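# Lift the larger cell from its cradle onto the table

## Task

Remove the larger cell from its cradle, place it on the table and release it, with that cradle still upright in its original spot and the smaller cell still seated in its own cradle.

## Robot and tools

Robot: two arms, left_arm and right_arm, each ending in a sixteen-motor hand (left_arm has a left hand, right_arm a right hand, mirror images). Scene frame: origin at table-top height midway between the nominal arm bases, +z up, +x out over the table, left_arm on the +y side. These are not image left/right. Calibrated bases: left_arm at (+0.019, +0.239, +0.023) m, quat_wxyz (+1.000, 0, 0, -0.015); right_arm at (-0.004, -0.279, +0.014) m, quat_wxyz (+1.000, 0, 0, +0.019). Each arm reports its hand pose and takes its offsets in its own base frame. Fixed cameras and the table use the scene frame.

Hand point axes (right hand): +z runs along the straight fingers toward the tips, +y points out of the palm face (the palm surface sits at y = -0.062 m), +x goes across the palm away from the thumb. On the left hand +x points toward the thumb instead. A rigid mast sits behind the wrist on the palm side and can collide with things. Fingertips have rubber caps; the rest is hard plastic.

execute_actions(actions, cameras): actions is a list of actions, each a table of 1 to 15 rows; each row is one 1/30 s step, and a short table repeats its final row to fill 15 steps. Every row is one flat list of 48 numbers in [-1, 1] covering both arms, even if only one moves. Order: left dx, dy, dz, rx, ry, rz; left hand's 16 motor goals; left current_limit, speed; then the same 24 for the right arm.
- dx..rz are offsets, not poses: they are measured from that arm's Hand target as it stood when the action began (every row counts from that same start, not from the row before), along that arm's base axes. 1.0 equals 0.6 m for dx, dy, dz and 180 degrees for rx, ry, rz, which together form one rotation vector turning about the Hand target position. Sending the same offset again moves further. All zeros re-requests the current target. Orientation is clipped to within 40 degrees of the measured one per step.
- The 16 hand numbers are absolute goal angles, each scaled linearly between its two stops, in this order: index_mcp, index_abd, index_pip, index_dip, middle_mcp, middle_abd, middle_pip, middle_dip, ring_mcp, ring_abd, ring_pip, ring_dip, thumb_cmc, thumb_axl, thumb_mcp, thumb_ipl. Brackets give degrees at +1 and -1, then the straight value: finger _mcp (-18, +128; +0.75), _abd (-60, +60; +0.00), _pip (-29, +108; +0.58), _dip (-21, +117; +0.70); thumb_cmc (-20, +120; +0.71), thumb_axl (-27, +140; +0.68), thumb_mcp (-69, +109; +0.23), thumb_ipl (-77, +108; +0.17). Moving toward -1 curls fingers toward the palm and swings the thumb round in front of the palm. A 0 is a real goal; to leave a hand alone, resend its hand_goal, hand_current_limit and hand_speed.
- current_limit maps -1..+1 to 0..550 mA (floor 11 mA) for all motors; speed sets goal travel at (speed + 1)/2 of 8.5 rad/s. Start values are +0.4 and -0.6; the last values written persist.
- cameras: list of names, ["all"], or []. Omitted or null gives all images only when actions is empty. A wrong name voids the call. An empty actions list just reports state and images.

zoom_image(camera, region): camera is one of cam_head_left, cam_head_right, cam_high, cam_low, cam_left_wrist, cam_right_wrist (all 672x504); region is [x0, y0, x1, y1] in pixels from the top-left, at most 504 each way, on the newest image of that camera.

read_manual(section): only returns licence texts; moves nothing. finished_scene(scene): ends the current scene with its integer number; irreversible, so call only once the cell rests released on the table.

Results: end_effector_position (m) and end_effector_quat_wxyz per arm in its base frame; Hand target (the commanded pose after clipping, from which next offsets count); joint positions, velocities ("within noise" when still), torques (include gravity, noisy, joints 3 and 4 wrap at ±28 N m); hand_goal, hand_measured, hand_current_ma (positive pushes toward -1), hand_state per motor (moving, goal, blocked, overload), hand_current_limit, hand_speed; motor temperatures. Reported hand positions can be a few centimetres off, and the hand often stops short of its target or sags below it, especially with a load; send the remaining distance as a further offset, and command a bit higher when lifting.

Grip physics: a finger presses only when its goal lies past the object's surface, with force rising with that overshoot up to the current limit. Gear friction may keep a grip after loosening the goal; writing hand_measured values back releases it.

Things to avoid: dropping the cell from height, opening the hand while it is still moving, knocking over or shifting the cradle, disturbing the smaller cell, slamming into the table or fixed objects, and anything leaving the table. Keep the arms and hands from touching each other; closing one hand on the other's fingers counts as a press between arms. A motor drawing 495 mA or more for 5 s shuts down for 10 s; keep current limits moderate. Holding loads, stretching out or pushing against unreachable poses heats arm motors; a MOTOR HOT line warns near 85 °C and at 100 °C the arm goes limp for 30 to 60 s. Near the base axis a small hand motion can swing the whole arm. Loose objects may get nudged briefly. The scene keeps running while you think, holding the last command.

Each tool is called after "Call:" as name(argument=value, ...) on one line, values as JSON.

## Session

Call:
execute_actions(actions=[])

Scene clock: 0.00 s.
left_arm: end_effector_position=(+0.4891, +0.3559, +0.1409) hand_goal=(+0.754, +0.000, +0.576, +0.696, +0.754, +0.000, +0.576, +0.696, +0.754, +0.000, +0.576, +0.696, +0.714, +0.678, +0.226, +0.168) hand_measured=(+0.754, +0.000, +0.576, +0.696, +0.754, +0.000, +0.576, +0.696, +0.754, +0.000, +0.576, +0.696, +0.714, +0.678, +0.226, +0.168) hand_current_ma=(+0, +0, +0, +0, +0, +0, +0, +0, +0, +0, +0, +0, +0, +0, +0, +0) hand_state=(goal, goal, goal, goal, goal, goal, goal, goal, goal, goal, goal, goal, goal, goal, goal, goal) hand_current_limit=0.40 hand_speed=-0.60 end_effector_quat_wxyz=(+0.005, +0.508, +0.860, +0.055) | right_arm: end_effector_position=(+0.6145, -0.0851, +0.3520) hand_goal=(+0.754, +0.000, +0.576, +0.696, +0.754, +0.000, +0.576, +0.696, +0.754, +0.000, +0.576, +0.696, +0.714, +0.678, +0.226, +0.168) hand_measured=(+0.754, +0.000, +0.576, +0.696, +0.754, +0.000, +0.576, +0.696, +0.754, +0.000, +0.576, +0.696, +0.714, +0.678, +0.226, +0.168) hand_current_ma=(+0, +0, +0, +0, +0, +0, +0, +0, +0, +0, +0, +0, +0, +0, +0, +0) hand_state=(goal, goal, goal, goal, goal, goal, goal, goal, goal, goal, goal, goal, goal, goal, goal, goal) hand_current_limit=0.40 hand_speed=-0.60 end_effector_quat_wxyz=(+0.593, +0.712, +0.374, -0.052)
Joint positions: left_arm=[0.595 1.681 1.356 -1.143 -0.038 0.093] | right_arm=[0.155 1.638 1.311 -0.58 1.191 0.3]
Joint velocities: within noise
Joint torques (N m): no reading
Motor temperatures (°C): left_arm=[26 31 25 28 28 28] | right_arm=[32 30 28 25 27 27]
Heat: left arm: hottest shoulder 31 °C; right arm: hottest waist 32 °C.
Hand target: left_arm +0.4974, +0.3615, +0.1583; +0.013, +0.507, +0.859, +0.071 | right_arm +0.6169, -0.0848, +0.3704; +0.598, +0.714, +0.362, -0.037

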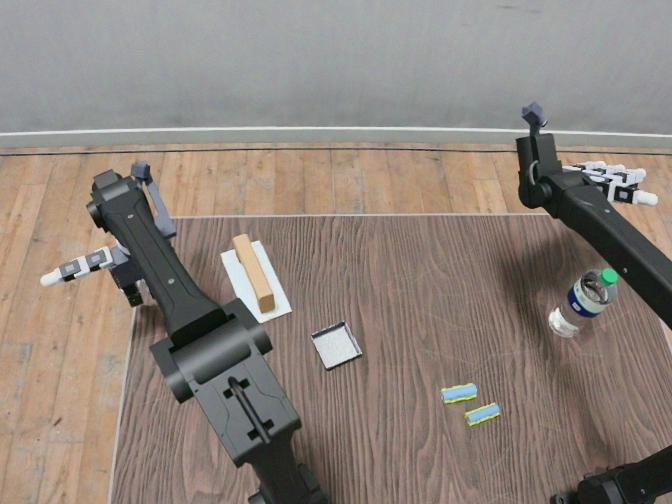

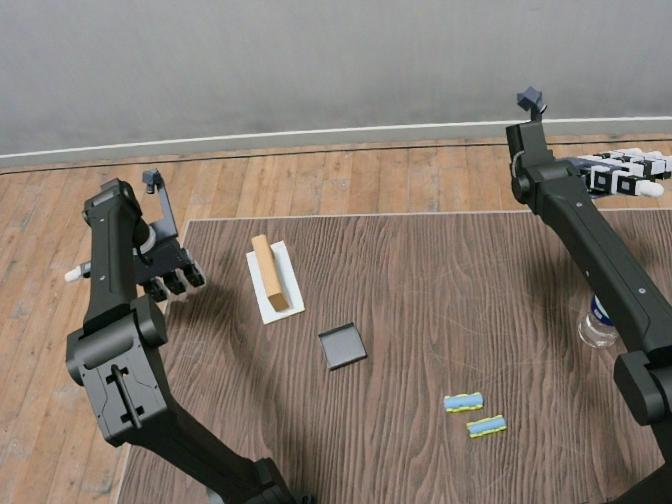

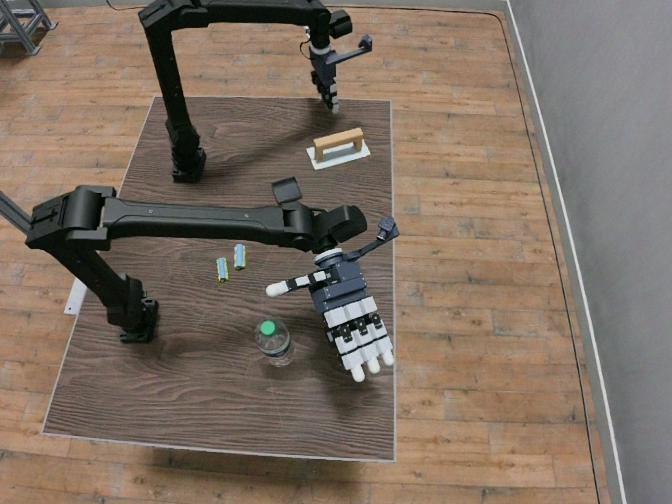

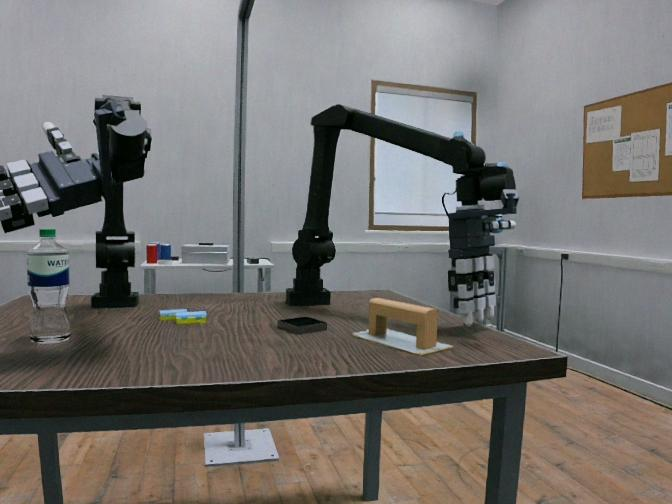

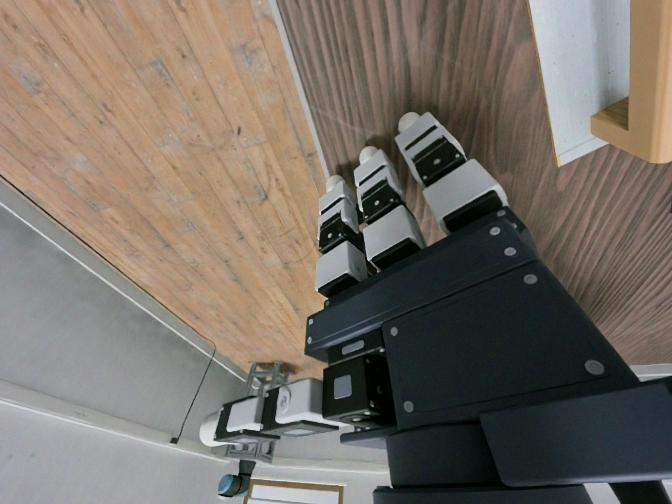

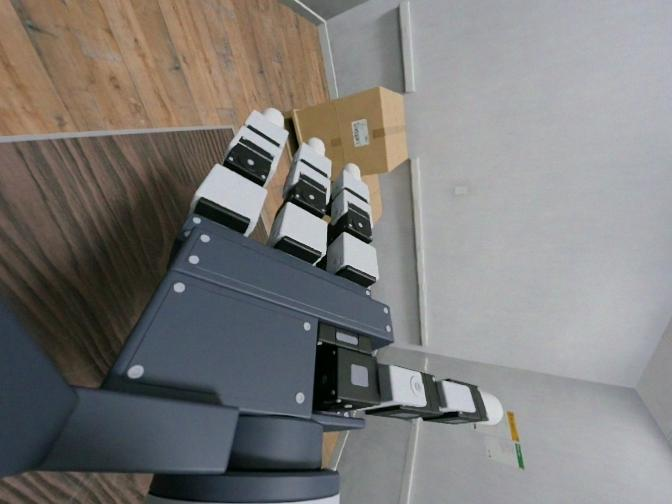

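Call:
zoom_image(camera="cam_head_left", region=[400, 350, 540, 455])

Call:
zoom_image(camera="cam_high", region=[180, 210, 300, 300])

Call:
zoom_image(camera="cam_low", region=[120, 280, 260, 350])

Call:
zoom_image(camera="cam_head_right", region=[400, 350, 540, 455])

Scaled by 3.600 from the camera's 672x504 image, which has a finer 960x720 frame.

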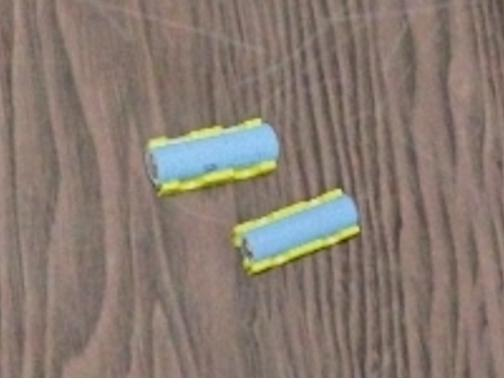

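Scaled by 4.200 from the camera's 672x504 image, which has a finer 960x720 frame.

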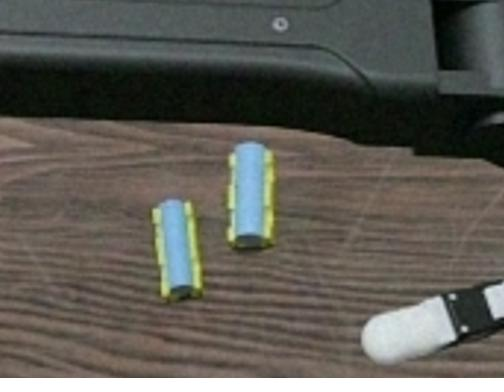

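Scaled by 3.600 from the camera's 672x504 image, which has a finer 960x720 frame.

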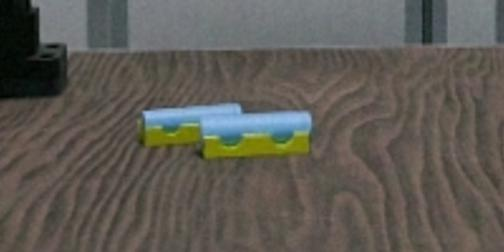

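Scaled by 3.600 from the camera's 672x504 image, which has a finer 960x720 frame.

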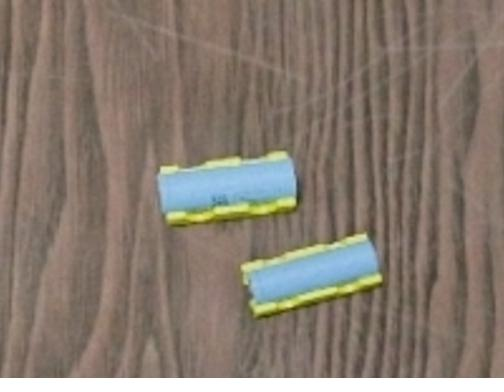

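Call:
execute_actions(actions=[[[0,0,0,0,0,0,0.754,0,0.576,0.696,0.754,0,0.576,0.696,0.754,0,0.576,0.696,0.714,0.678,0.226,0.168,0.4,-0.6,-0.06,0.04,0.02,0.1037,0.0915,0.0575,0.754,0,0.576,0.696,0.754,0,0.576,0.696,0.754,0,0.576,0.696,0.714,0.678,0.226,0.168,0.4,-0.6]],[[0,0,0,0,0,0,0.754,0,0.576,0.696,0.754,0,0.576,0.696,0.754,0,0.576,0.696,0.714,0.678,0.226,0.168,0.4,-0.6,-0.07,0.05,0.02,0.1037,0.0915,0.0575,0.754,0,0.576,0.696,0.754,0,0.576,0.696,0.754,0,0.576,0.696,0.714,0.678,0.226,0.168,0.4,-0.6]],[[0,0,0,0,0,0,0.754,0,0.576,0.696,0.754,0,0.576,0.696,0.754,0,0.576,0.696,0.714,0.678,0.226,0.168,0.4,-0.6,-0.07,0.05,0.02,0.1037,0.0915,0.0575,0.754,0,0.576,0.696,0.754,0,0.576,0.696,0.754,0,0.576,0.696,0.714,0.678,0.226,0.168,0.4,-0.6]],[[0,0,0,0,0,0,0.754,0,0.576,0.696,0.754,0,0.576,0.696,0.754,0,0.576,0.696,0.714,0.678,0.226,0.168,0.4,-0.6,-0.08,0.06,0.02,0,0,0,0.754,0,0.576,0.696,0.754,0,0.576,0.696,0.754,0,0.576,0.696,0.714,0.678,0.226,0.168,0.4,-0.6]]], cameras=["all"])

Scene clock: 274.13 s.
left_arm: end_effector_position=(+0.4891, +0.3559, +0.1409) hand_goal=(+0.754, +0.000, +0.576, +0.696, +0.754, +0.000, +0.576, +0.696, +0.754, +0.000, +0.576, +0.696, +0.714, +0.678, +0.226, +0.168) hand_measured=(+0.754, +0.000, +0.576, +0.696, +0.754, +0.000, +0.576, +0.696, +0.754, +0.000, +0.576, +0.696, +0.714, +0.678, +0.224, +0.168) hand_current_ma=(-3, +0, +2, +0, -3, +0, +2, +0, -3, +0, +2, +0, +1, -2, -10, -1) hand_state=(goal, goal, goal, goal, goal, goal, goal, goal, goal, goal, goal, goal, goal, goal, goal, goal) hand_current_limit=0.40 hand_speed=-0.60 end_effector_quat_wxyz=(+0.005, +0.508, +0.860, +0.055) | right_arm: end_effector_position=(+0.4508, +0.0336, +0.4200) hand_goal=(+0.754, +0.000, +0.576, +0.696, +0.754, +0.000, +0.576, +0.696, +0.754, +0.000, +0.576, +0.696, +0.714, +0.678, +0.226, +0.168) hand_measured=(+0.756, +0.000, +0.576, +0.696, +0.754, +0.000, +0.576, +0.696, +0.754, +0.000, +0.576, +0.696, +0.718, +0.678, +0.224, +0.168) hand_current_ma=(+3, -1, +2, +0, +1, -1, +2, +0, +1, -1, +2, +0, +11, -2, -11, -1) hand_state=(goal, goal, goal, goal, goal, goal, goal, goal, goal, goal, goal, goal, goal, goal, goal, goal) hand_current_limit=0.40 hand_speed=-0.60 end_effector_quat_wxyz=(+0.077, +0.699, +0.705, +0.090)
Joint positions: left_arm=[0.595 1.681 1.356 -1.143 -0.038 0.093] | right_arm=[0.16 1.22 1.571 -1.685 0.017 0.149]
Joint torques (N m): left_arm=[-0.21 -15.38 10.33 0.57 -0.23 -0.02] | right_arm=[-0.32 -7.47 7.92 0.72 0.15 0.09]
Motor temperatures (°C): left_arm=[26 37 34 27 25 26] | right_arm=[31 33 45 24 29 26]
Heat: left arm: hottest shoulder 37 °C; right arm: hottest elbow 45 °C.
Hand target: left_arm +0.4974, +0.3615, +0.1583; +0.013, +0.507, +0.859, +0.071 | right_arm +0.4489, +0.0353, +0.4183; +0.000, +0.708, +0.707, +0.000
Off the commanded pose: left_arm 0.020 m, 2 deg | right_arm 0.003 m, 14 deg.
joint sent to its limit (right arm) — joint 4 (wrist pitch), lower limit. The joint targets are off in orientation, not in position.

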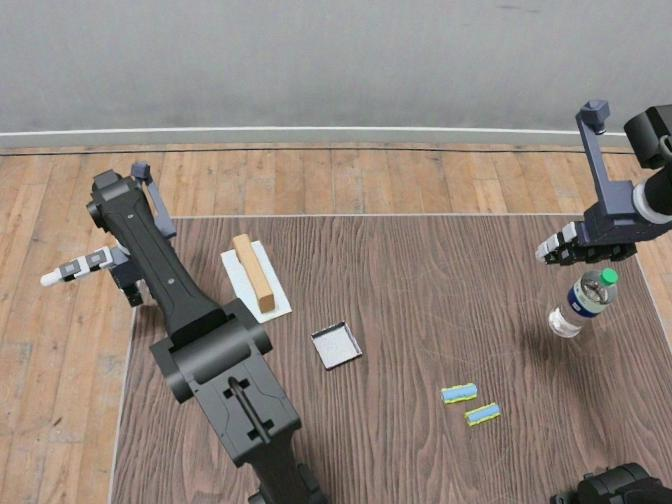

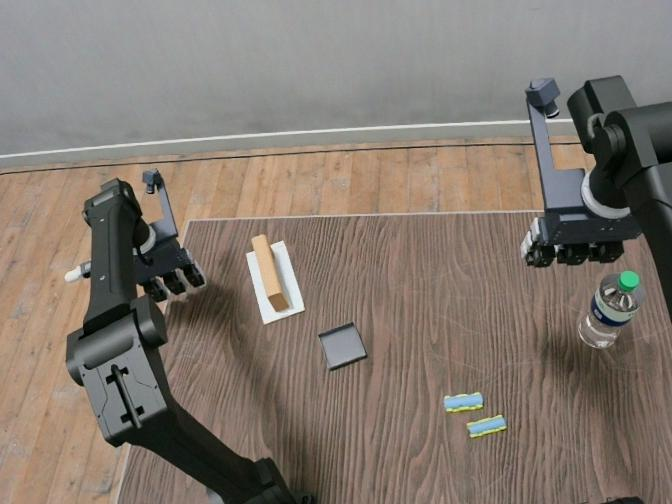

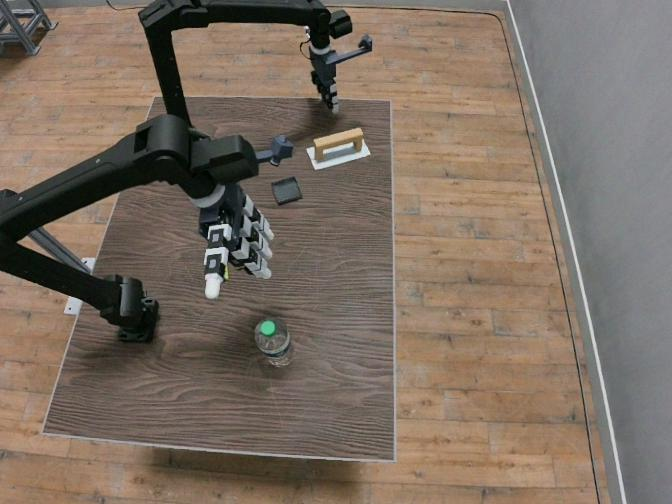

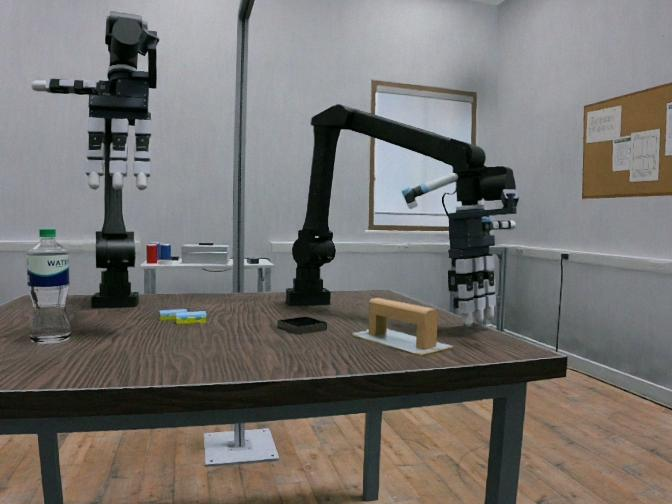

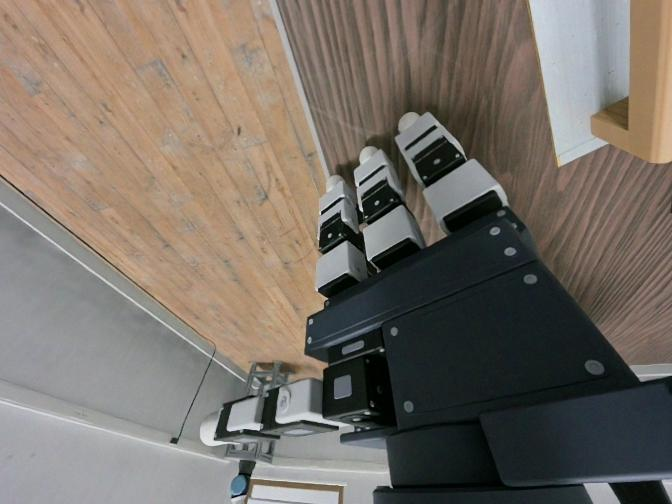

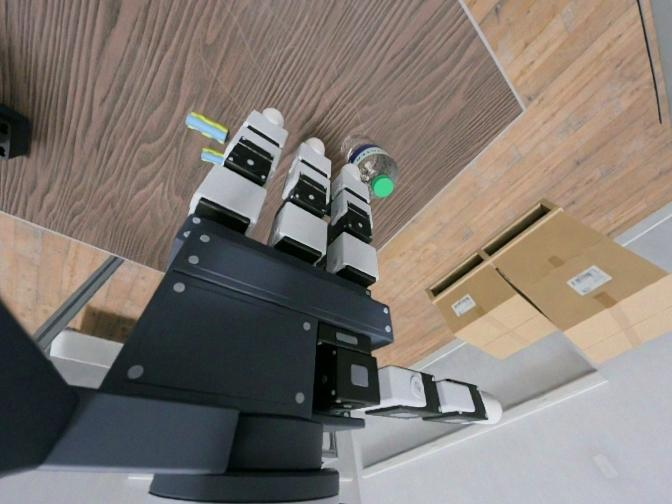

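Call:
zoom_image(camera="cam_right_wrist", region=[160, 90, 260, 180])

Scaled by 5.040 from the camera's 672x504 image, which has a finer 960x720 frame.

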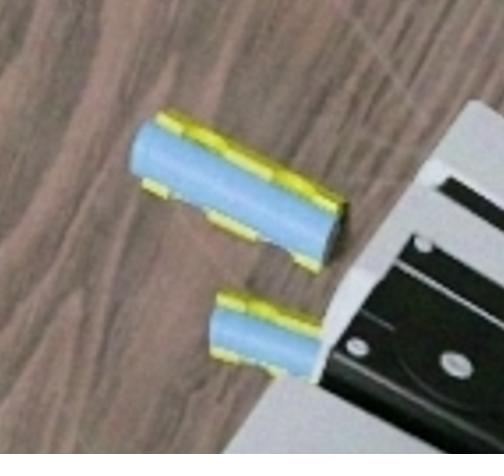

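Call:
execute_actions(actions=[[[0,0,0,0,0,0,0.754,0,0.576,0.696,0.754,0,0.576,0.696,0.754,0,0.576,0.696,0.714,0.678,0.226,0.168,0.4,-0.6,-0.1,0.07,-0.02,0,0,-0.148,0.7534,0,0.2,0.3,0.959,0,0.576,0.696,0.959,0,0.576,0.696,0.2,0.678,0.1,0.168,0.4,-0.6]],[[0,0,0,0,0,0,0.754,0,0.576,0.696,0.754,0,0.576,0.696,0.754,0,0.576,0.696,0.714,0.678,0.226,0.168,0.4,-0.6,-0.1,0.07,-0.02,0,0,-0.148,0.7534,0,-0.08,-0.246,0.959,0,0.576,0.696,0.959,0,0.576,0.696,-0.5,0.678,0,0.168,0.4,-0.6]],[[0,0,0,0,0,0,0.754,0,0.576,0.696,0.754,0,0.576,0.696,0.754,0,0.576,0.696,0.714,0.678,0.226,0.168,0.4,-0.6,-0.1,0.07,-0.02,0,0,-0.148,0.7534,0,-0.08,-0.246,0.959,0,0.576,0.696,0.959,0,0.576,0.696,-0.5,0.678,0,0.168,0.4,-0.6]],[[0,0,0,0,0,0,0.754,0,0.576,0.696,0.754,0,0.576,0.696,0.754,0,0.576,0.696,0.714,0.678,0.226,0.168,0.4,-0.6,0,0.02,-0.02,0.1094,0.0193,0,0.7534,0,-0.08,-0.246,0.959,0,0.576,0.696,0.959,0,0.576,0.696,-0.5,0.678,0,0.168,0.4,-0.6]],[[0,0,0,0,0,0,0.754,0,0.576,0.696,0.754,0,0.576,0.696,0.754,0,0.576,0.696,0.714,0.678,0.226,0.168,0.4,-0.6,0,0.02,-0.02,0.1094,0.0193,0,0.7534,0,-0.08,-0.246,0.959,0,0.576,0.696,0.959,0,0.576,0.696,-0.5,0.678,0,0.168,0.4,-0.6]],[[0,0,0,0,0,0,0.754,0,0.576,0.696,0.754,0,0.576,0.696,0.754,0,0.576,0.696,0.714,0.678,0.226,0.168,0.4,-0.6,0,0.02,-0.06,0.1094,0.0193,0,0.7534,0,-0.08,-0.246,0.959,0,0.576,0.696,0.959,0,0.576,0.696,-0.5,0.678,0,0.168,0.4,-0.6]]], cameras=["all"])

Scene clock: 369.00 s.
left_arm: end_effector_position=(+0.4891, +0.3559, +0.1409) hand_goal=(+0.754, +0.000, +0.576, +0.696, +0.754, +0.000, +0.576, +0.696, +0.754, +0.000, +0.576, +0.696, +0.714, +0.678, +0.226, +0.168) hand_measured=(+0.754, +0.000, +0.576, +0.696, +0.754, +0.000, +0.576, +0.696, +0.754, +0.000, +0.576, +0.696, +0.714, +0.678, +0.224, +0.168) hand_current_ma=(-3, +0, +2, +0, -3, +0, +2, +0, -3, +0, +2, +0, +1, -2, -10, -1) hand_state=(goal, goal, goal, goal, goal, goal, goal, goal, goal, goal, goal, goal, goal, goal, goal, goal) hand_current_limit=0.40 hand_speed=-0.60 end_effector_quat_wxyz=(+0.005, +0.508, +0.860, +0.055) | right_arm: end_effector_position=(+0.2677, +0.1990, +0.3180) hand_goal=(+0.754, +0.000, -0.080, -0.246, +0.960, +0.000, +0.576, +0.696, +0.960, +0.000, +0.576, +0.696, -0.500, +0.678, +0.000, +0.168) hand_measured=(+0.748, +0.000, -0.078, -0.244, +0.950, +0.000, +0.574, +0.696, +0.950, +0.000, +0.576, +0.696, -0.500, +0.678, -0.002, +0.168) hand_current_ma=(-19, -1, +6, +9, -32, -1, -3, +0, -35, -1, -2, +0, +2, -2, -7, -1) hand_state=(goal, goal, goal, goal, goal, goal, goal, goal, goal, goal, goal, goal, goal, goal, goal, goal) hand_current_limit=0.40 hand_speed=-0.60 end_effector_quat_wxyz=(-0.493, +0.866, +0.065, -0.060)
Joint positions: left_arm=[0.595 1.681 1.356 -1.143 -0.038 0.093] | right_arm=[0.307 1.171 1.29 -1.505 -1.028 1.832]
Joint torques (N m): left_arm=[0.09 -15.56 10.33 0.4 -0.22 -0.04] | right_arm=[-1.61 -8.41 7.92 1.21 -1.03 -0.13]
Motor temperatures (°C): left_arm=[26 37 34 27 25 25] | right_arm=[30 31 37 24 28 26]
Heat: left arm: hottest shoulder 37 °C; right arm: hottest elbow 37 °C.
Hand target: left_arm +0.4974, +0.3615, +0.1583; +0.013, +0.507, +0.859, +0.071 | right_arm +0.2688, +0.1973, +0.3224; -0.498, +0.863, +0.075, -0.043
Off the commanded pose: left_arm 0.020 m, 2 deg | right_arm 0.005 m, 2 deg.

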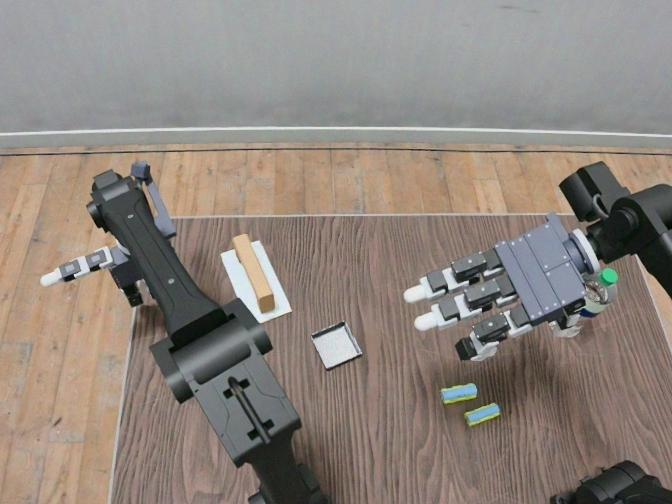

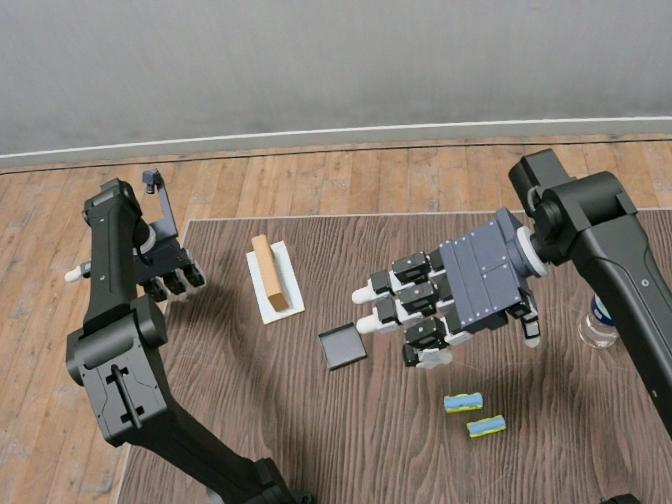

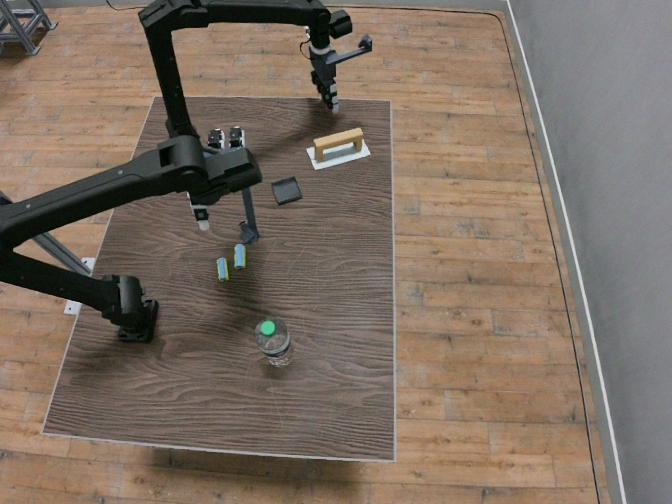

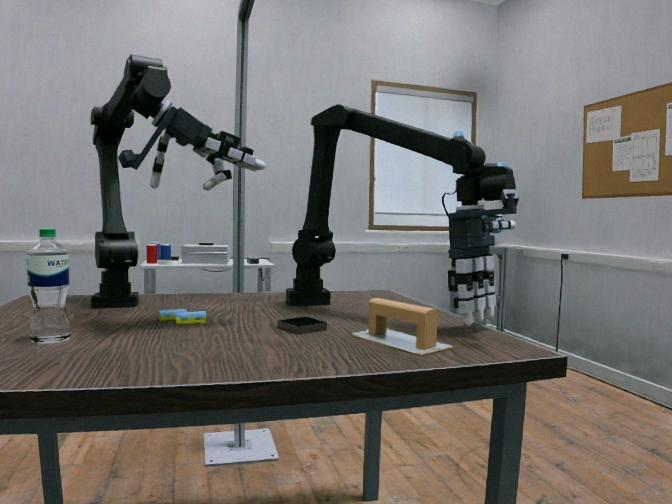

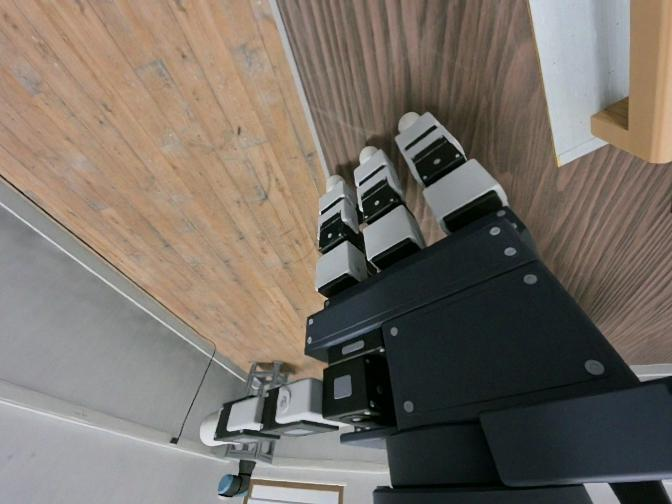

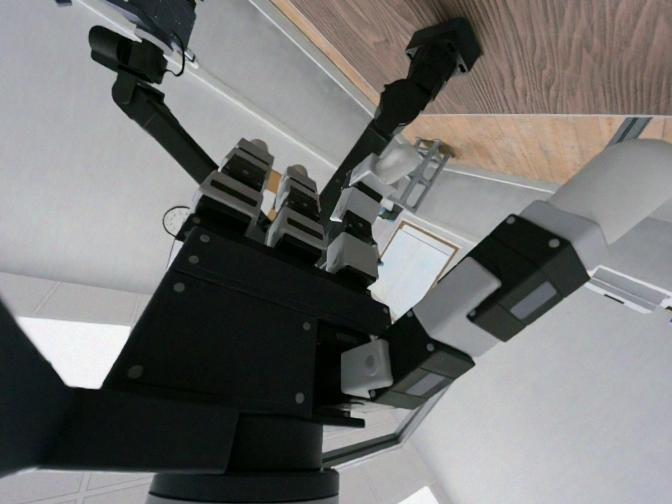

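Call:
zoom_image(camera="cam_head_left", region=[400, 240, 620, 440])

Call:
zoom_image(camera="cam_head_right", region=[350, 240, 570, 440])

Call:
zoom_image(camera="cam_high", region=[170, 120, 300, 300])

Call:
zoom_image(camera="cam_low", region=[110, 90, 290, 340])

Scaled by 2.291 from the camera's 672x504 image, which has a finer 960x720 frame.

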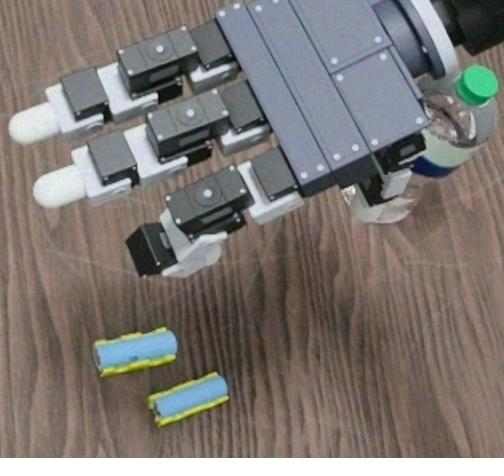

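Scaled by 2.291 from the camera's 672x504 image, which has a finer 960x720 frame.

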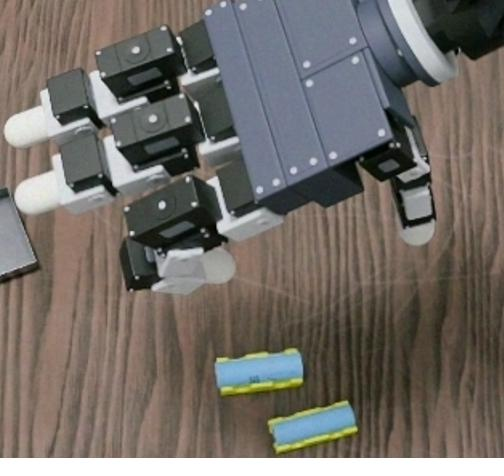

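Scaled by 2.800 from the camera's 672x504 image, which has a finer 960x720 frame.

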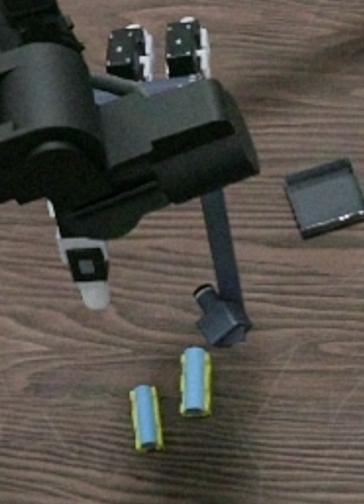

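Scaled by 2.016 from the camera's 672x504 image, which has a finer 960x720 frame.

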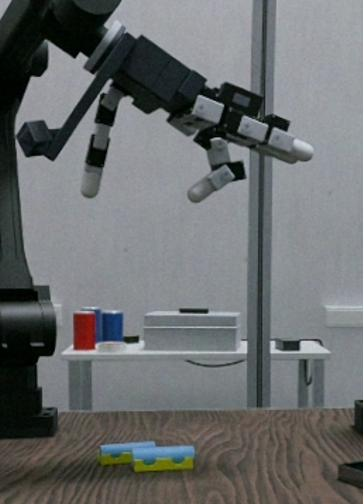

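Call:
execute_actions(actions=[[[0,0,0,0,0,0,0.754,0,0.576,0.696,0.754,0,0.576,0.696,0.754,0,0.576,0.696,0.714,0.678,0.226,0.168,0.4,-0.6,0,0.017,-0.1,0,0,0,0.7534,0,-0.08,-0.246,0.959,0,0.576,0.696,0.959,0,0.576,0.696,-0.5,0.678,0,0.168,0.4,-0.6]],[[0,0,0,0,0,0,0.754,0,0.576,0.696,0.754,0,0.576,0.696,0.754,0,0.576,0.696,0.714,0.678,0.226,0.168,0.4,-0.6,0,0.017,-0.1,0,0,0,0.7534,0,-0.08,-0.246,0.959,0,0.576,0.696,0.959,0,0.576,0.696,-0.5,0.678,0,0.168,0.4,-0.6]],[[0,0,0,0,0,0,0.754,0,0.576,0.696,0.754,0,0.576,0.696,0.754,0,0.576,0.696,0.714,0.678,0.226,0.168,0.4,-0.6,0,0,-0.05,0,0,0,0.7534,0,-0.08,-0.246,0.959,0,0.576,0.696,0.959,0,0.576,0.696,-0.5,0.678,0,0.168,0.4,-0.6]]], cameras=["cam_head_left", "cam_head_right", "cam_high", "cam_low"])

Call:
zoom_image(camera="cam_head_left", region=[400, 300, 560, 440])

Call:
zoom_image(camera="cam_head_right", region=[400, 300, 560, 440])

Call:
zoom_image(camera="cam_high", region=[180, 180, 280, 300])

Call:
zoom_image(camera="cam_low", region=[110, 200, 290, 340])

Scene clock: 395.03 s.
left_arm: end_effector_position=(+0.4891, +0.3559, +0.1409) hand_goal=(+0.754, +0.000, +0.576, +0.696, +0.754, +0.000, +0.576, +0.696, +0.754, +0.000, +0.576, +0.696, +0.714, +0.678, +0.226, +0.168) hand_measured=(+0.754, +0.000, +0.576, +0.696, +0.754, +0.000, +0.576, +0.696, +0.754, +0.000, +0.576, +0.696, +0.714, +0.678, +0.224, +0.168) hand_current_ma=(-3, +0, +2, +0, -3, +0, +2, +0, -3, +0, +2, +0, +1, -2, -10, -1) hand_state=(goal, goal, goal, goal, goal, goal, goal, goal, goal, goal, goal, goal, goal, goal, goal, goal) hand_current_limit=0.40 hand_speed=-0.60 end_effector_quat_wxyz=(+0.005, +0.508, +0.860, +0.055) | right_arm: end_effector_position=(+0.2683, +0.2138, +0.1747) hand_goal=(+0.754, +0.000, -0.080, -0.246, +0.960, +0.000, +0.576, +0.696, +0.960, +0.000, +0.576, +0.696, -0.500, +0.678, +0.000, +0.168) hand_measured=(+0.748, +0.000, -0.078, -0.244, +0.950, +0.000, +0.574, +0.696, +0.950, +0.000, +0.576, +0.696, -0.500, +0.678, -0.002, +0.168) hand_current_ma=(-22, -1, +6, +8, -32, -1, -3, +0, -35, -1, -2, +0, +2, -2, -7, -1) hand_state=(goal, goal, goal, goal, goal, goal, goal, goal, goal, goal, goal, goal, goal, goal, goal, goal) hand_current_limit=0.40 hand_speed=-0.60 end_effector_quat_wxyz=(-0.498, +0.863, +0.076, -0.040)
Joint positions: left_arm=[0.595 1.681 1.356 -1.143 -0.038 0.093] | right_arm=[0.349 1.171 0.907 -1.006 -1.018 1.913]
Joint torques (N m): left_arm=[0.09 -15.5 10.35 0.44 -0.22 -0.04] | right_arm=[-0.32 -6.24 8.13 1.42 -0.89 0.1]
Heat: left arm: hottest shoulder 37 °C; right arm: hottest elbow 37 °C.
Hand target: left_arm +0.4974, +0.3615, +0.1583; +0.013, +0.507, +0.859, +0.071 | right_arm +0.2689, +0.2177, +0.1724; -0.498, +0.863, +0.075, -0.043
Off the commanded pose: left_arm 0.020 m, 2 deg | right_arm 0.005 m, 0 deg.
Images, in order (width x height): cam_head_left 672x504, cam_head_right 672x504, cam_high 672x504, cam_low 672x504.

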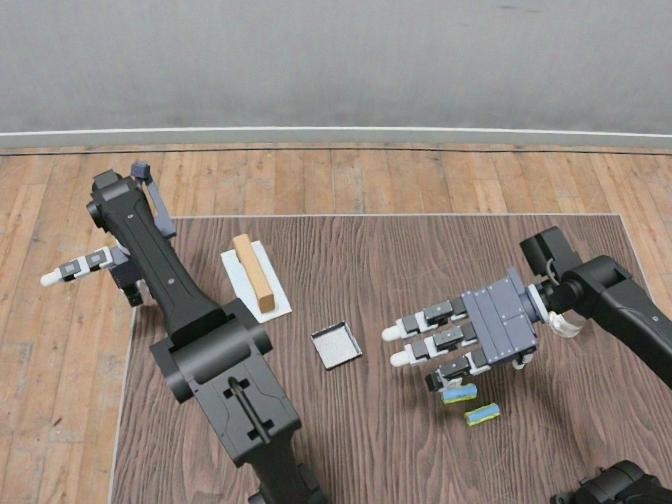

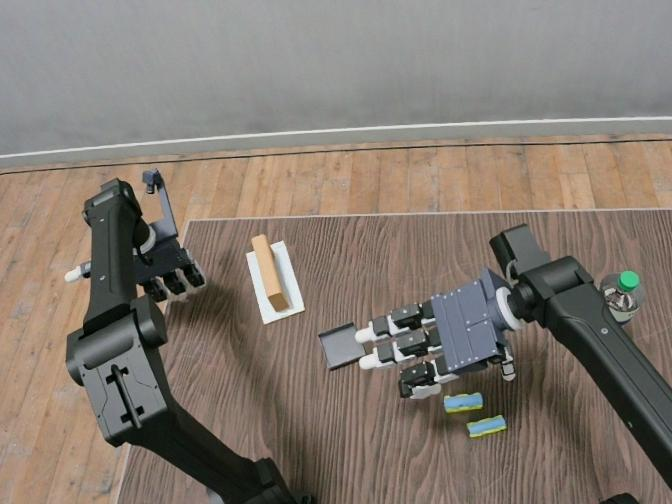

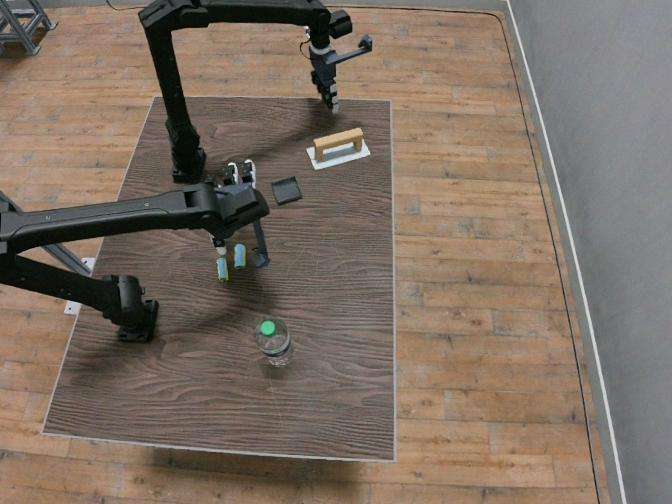

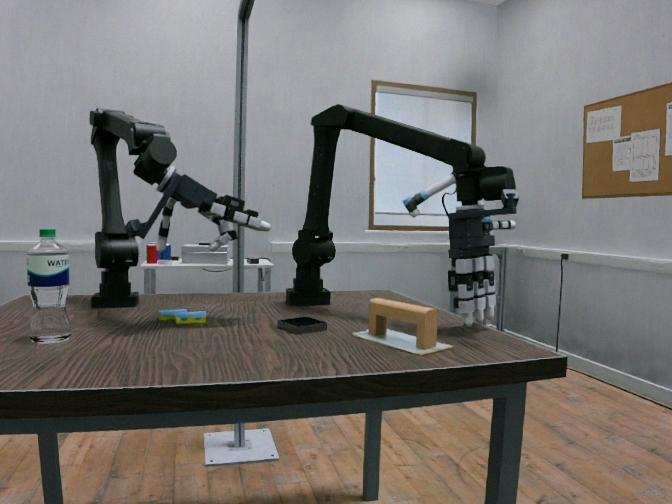

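Scaled by 3.150 from the camera's 672x504 image, which has a finer 960x720 frame.

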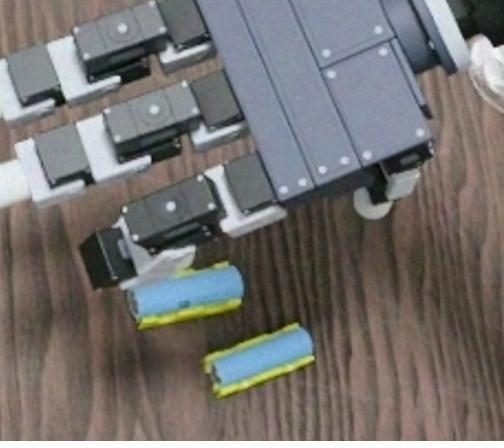

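Scaled by 3.150 from the camera's 672x504 image, which has a finer 960x720 frame.

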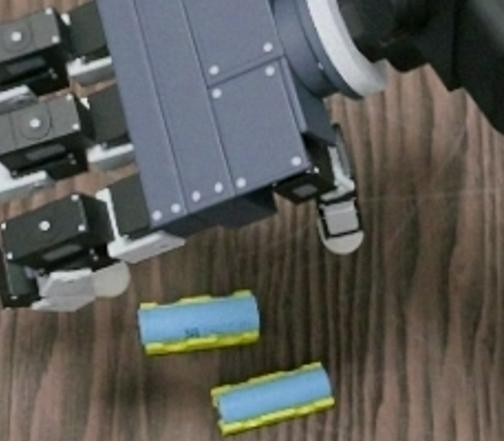

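Scaled by 4.200 from the camera's 672x504 image, which has a finer 960x720 frame.

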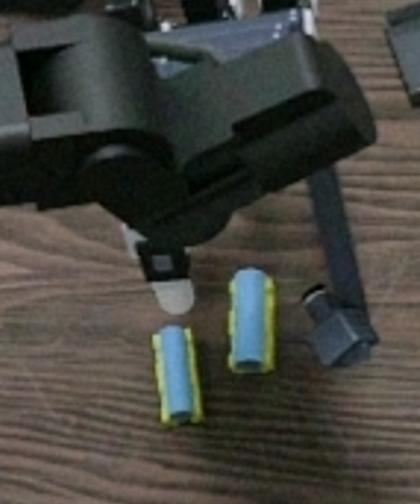

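Scaled by 2.800 from the camera's 672x504 image, which has a finer 960x720 frame.

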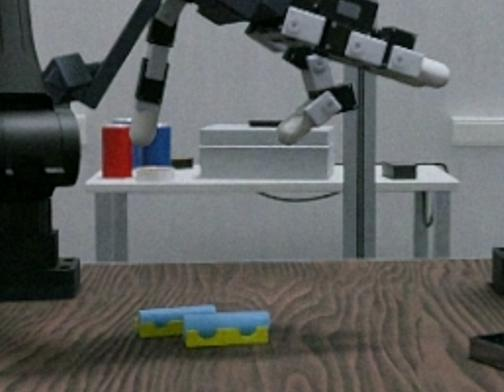

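Call:
execute_actions(actions=[[[0,0,0,0,0,0,0.754,0,0.576,0.696,0.754,0,0.576,0.696,0.754,0,0.576,0.696,0.714,0.678,0.226,0.168,0.4,-0.6,0,0.005,-0.08,0,0,0,0.7534,0,-0.08,-0.246,0.959,0,0.576,0.696,0.959,0,0.576,0.696,-0.5,0.678,0,0.168,0.4,-0.6]],[[0,0,0,0,0,0,0.754,0,0.576,0.696,0.754,0,0.576,0.696,0.754,0,0.576,0.696,0.714,0.678,0.226,0.168,0.4,-0.6,0,0.005,-0.08,0,0,0,0.7534,0,-0.08,-0.246,0.959,0,0.576,0.696,0.959,0,0.576,0.696,-0.5,0.678,0,0.168,0.4,-0.6]]], cameras=["cam_head_left", "cam_head_right", "cam_high", "cam_low"])

Call:
zoom_image(camera="cam_head_left", region=[400, 320, 540, 440])

Call:
zoom_image(camera="cam_head_right", region=[400, 320, 540, 440])

Call:
zoom_image(camera="cam_high", region=[190, 210, 280, 300])

Call:
zoom_image(camera="cam_low", region=[120, 240, 260, 340])

Scene clock: 437.67 s.
left_arm: end_effector_position=(+0.4891, +0.3559, +0.1409) hand_goal=(+0.754, +0.000, +0.576, +0.696, +0.754, +0.000, +0.576, +0.696, +0.754, +0.000, +0.576, +0.696, +0.714, +0.678, +0.226, +0.168) hand_measured=(+0.754, +0.000, +0.576, +0.696, +0.754, +0.000, +0.576, +0.696, +0.754, +0.000, +0.576, +0.696, +0.714, +0.678, +0.224, +0.168) hand_current_ma=(-3, +0, +2, +0, -3, +0, +2, +0, -3, +0, +2, +0, +1, -2, -10, -1) hand_state=(goal, goal, goal, goal, goal, goal, goal, goal, goal, goal, goal, goal, goal, goal, goal, goal) hand_current_limit=0.40 hand_speed=-0.60 end_effector_quat_wxyz=(+0.005, +0.508, +0.860, +0.055) | right_arm: end_effector_position=(+0.2682, +0.2192, +0.0767) hand_goal=(+0.754, +0.000, -0.080, -0.246, +0.960, +0.000, +0.576, +0.696, +0.960, +0.000, +0.576, +0.696, -0.500, +0.678, +0.000, +0.168) hand_measured=(+0.748, +0.000, -0.078, -0.244, +0.950, +0.000, +0.574, +0.696, +0.950, +0.000, +0.576, +0.696, -0.500, +0.678, -0.002, +0.168) hand_current_ma=(-22, -1, +6, +8, -32, -1, -3, +0, -35, -1, -2, +0, +1, -2, -7, -1) hand_state=(goal, goal, goal, goal, goal, goal, goal, goal, goal, goal, goal, goal, goal, goal, goal, goal) hand_current_limit=0.40 hand_speed=-0.60 end_effector_quat_wxyz=(-0.497, +0.864, +0.074, -0.042)
Joint positions: left_arm=[0.595 1.681 1.356 -1.143 -0.038 0.093] | right_arm=[0.365 1.298 0.729 -0.682 -1.012 1.943]
Joint torques (N m): left_arm=[-0.09 -15.21 10.35 0.5 -0.24 -0.03] | right_arm=[-0.15 -7.18 7.42 1.54 -0.9 0.08]
Heat: left arm: hottest shoulder 37 °C; right arm: hottest elbow 39 °C.
Hand target: left_arm +0.4974, +0.3615, +0.1583; +0.013, +0.507, +0.859, +0.071 | right_arm +0.2689, +0.2237, +0.0764; -0.498, +0.863, +0.075, -0.043
Off the commanded pose: left_arm 0.020 m, 2 deg | right_arm 0.005 m, 0 deg.
Images, in order (width x height): cam_head_left 672x504, cam_head_right 672x504, cam_high 672x504, cam_low 672x504.

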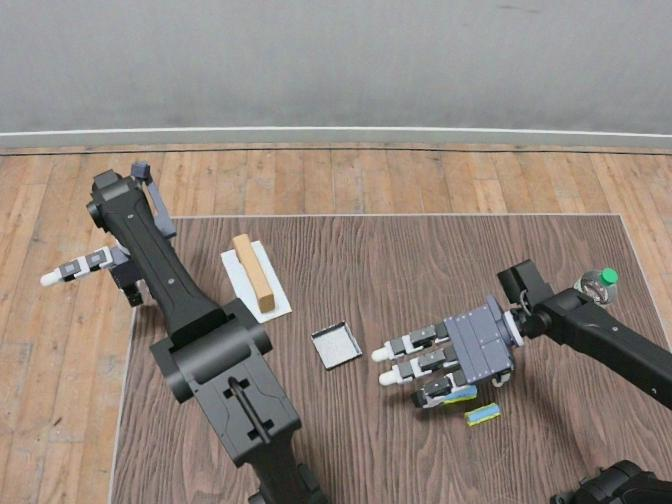

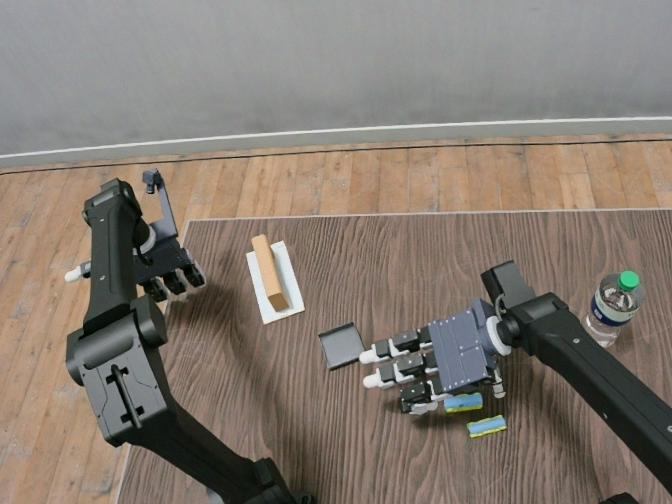

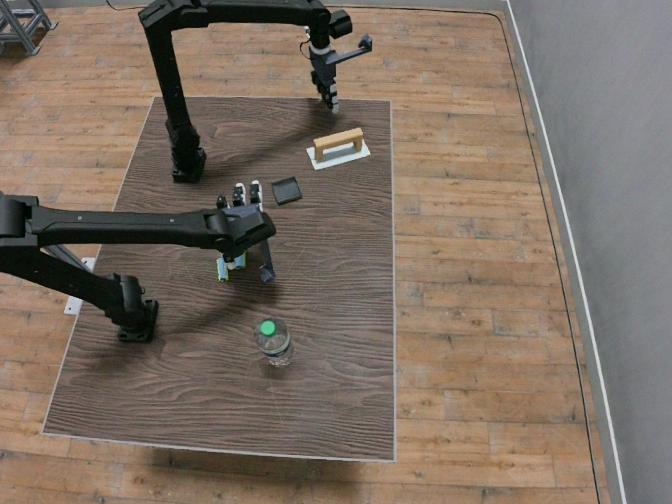

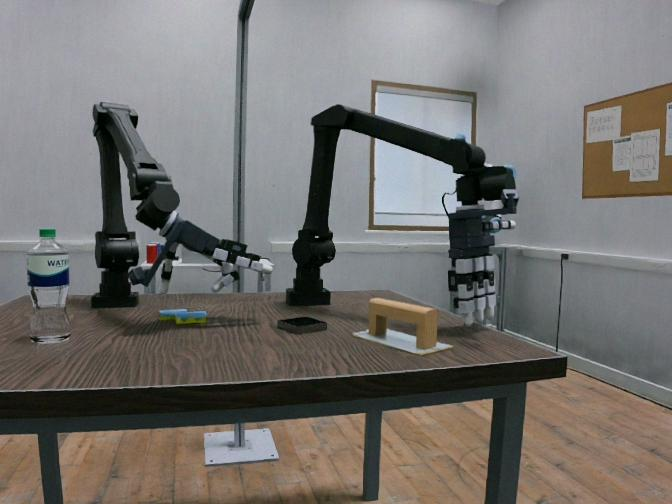

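Scaled by 3.600 from the camera's 672x504 image, which has a finer 960x720 frame.

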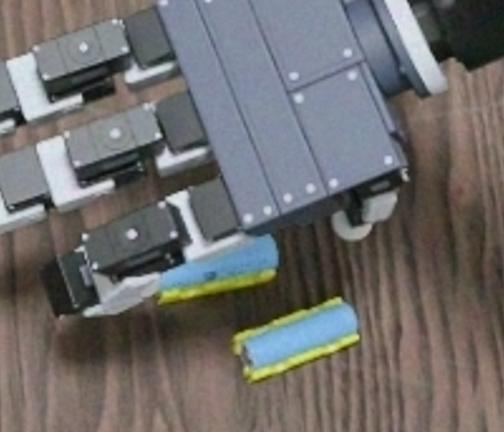

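Scaled by 3.600 from the camera's 672x504 image, which has a finer 960x720 frame.

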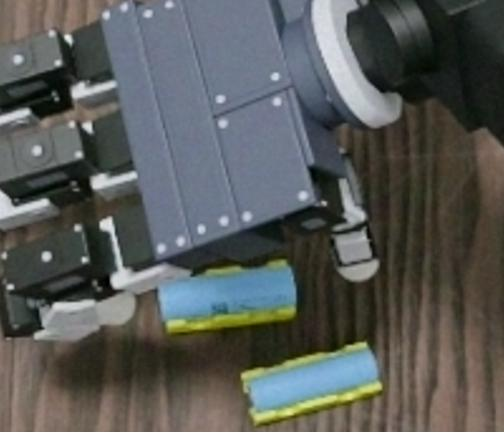

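Scaled by 5.600 from the camera's 672x504 image, which has a finer 960x720 frame.

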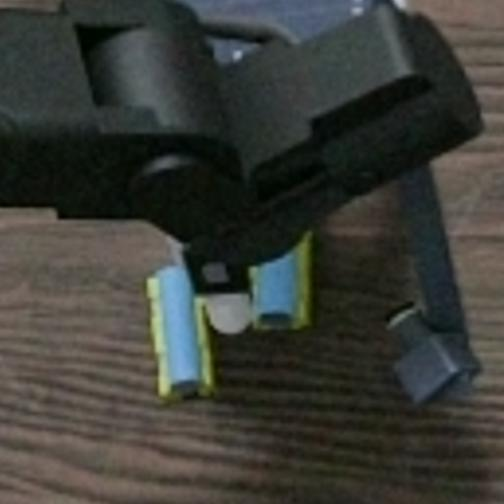

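Scaled by 3.600 from the camera's 672x504 image, which has a finer 960x720 frame.

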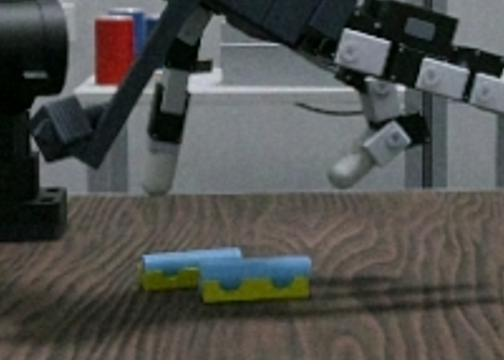

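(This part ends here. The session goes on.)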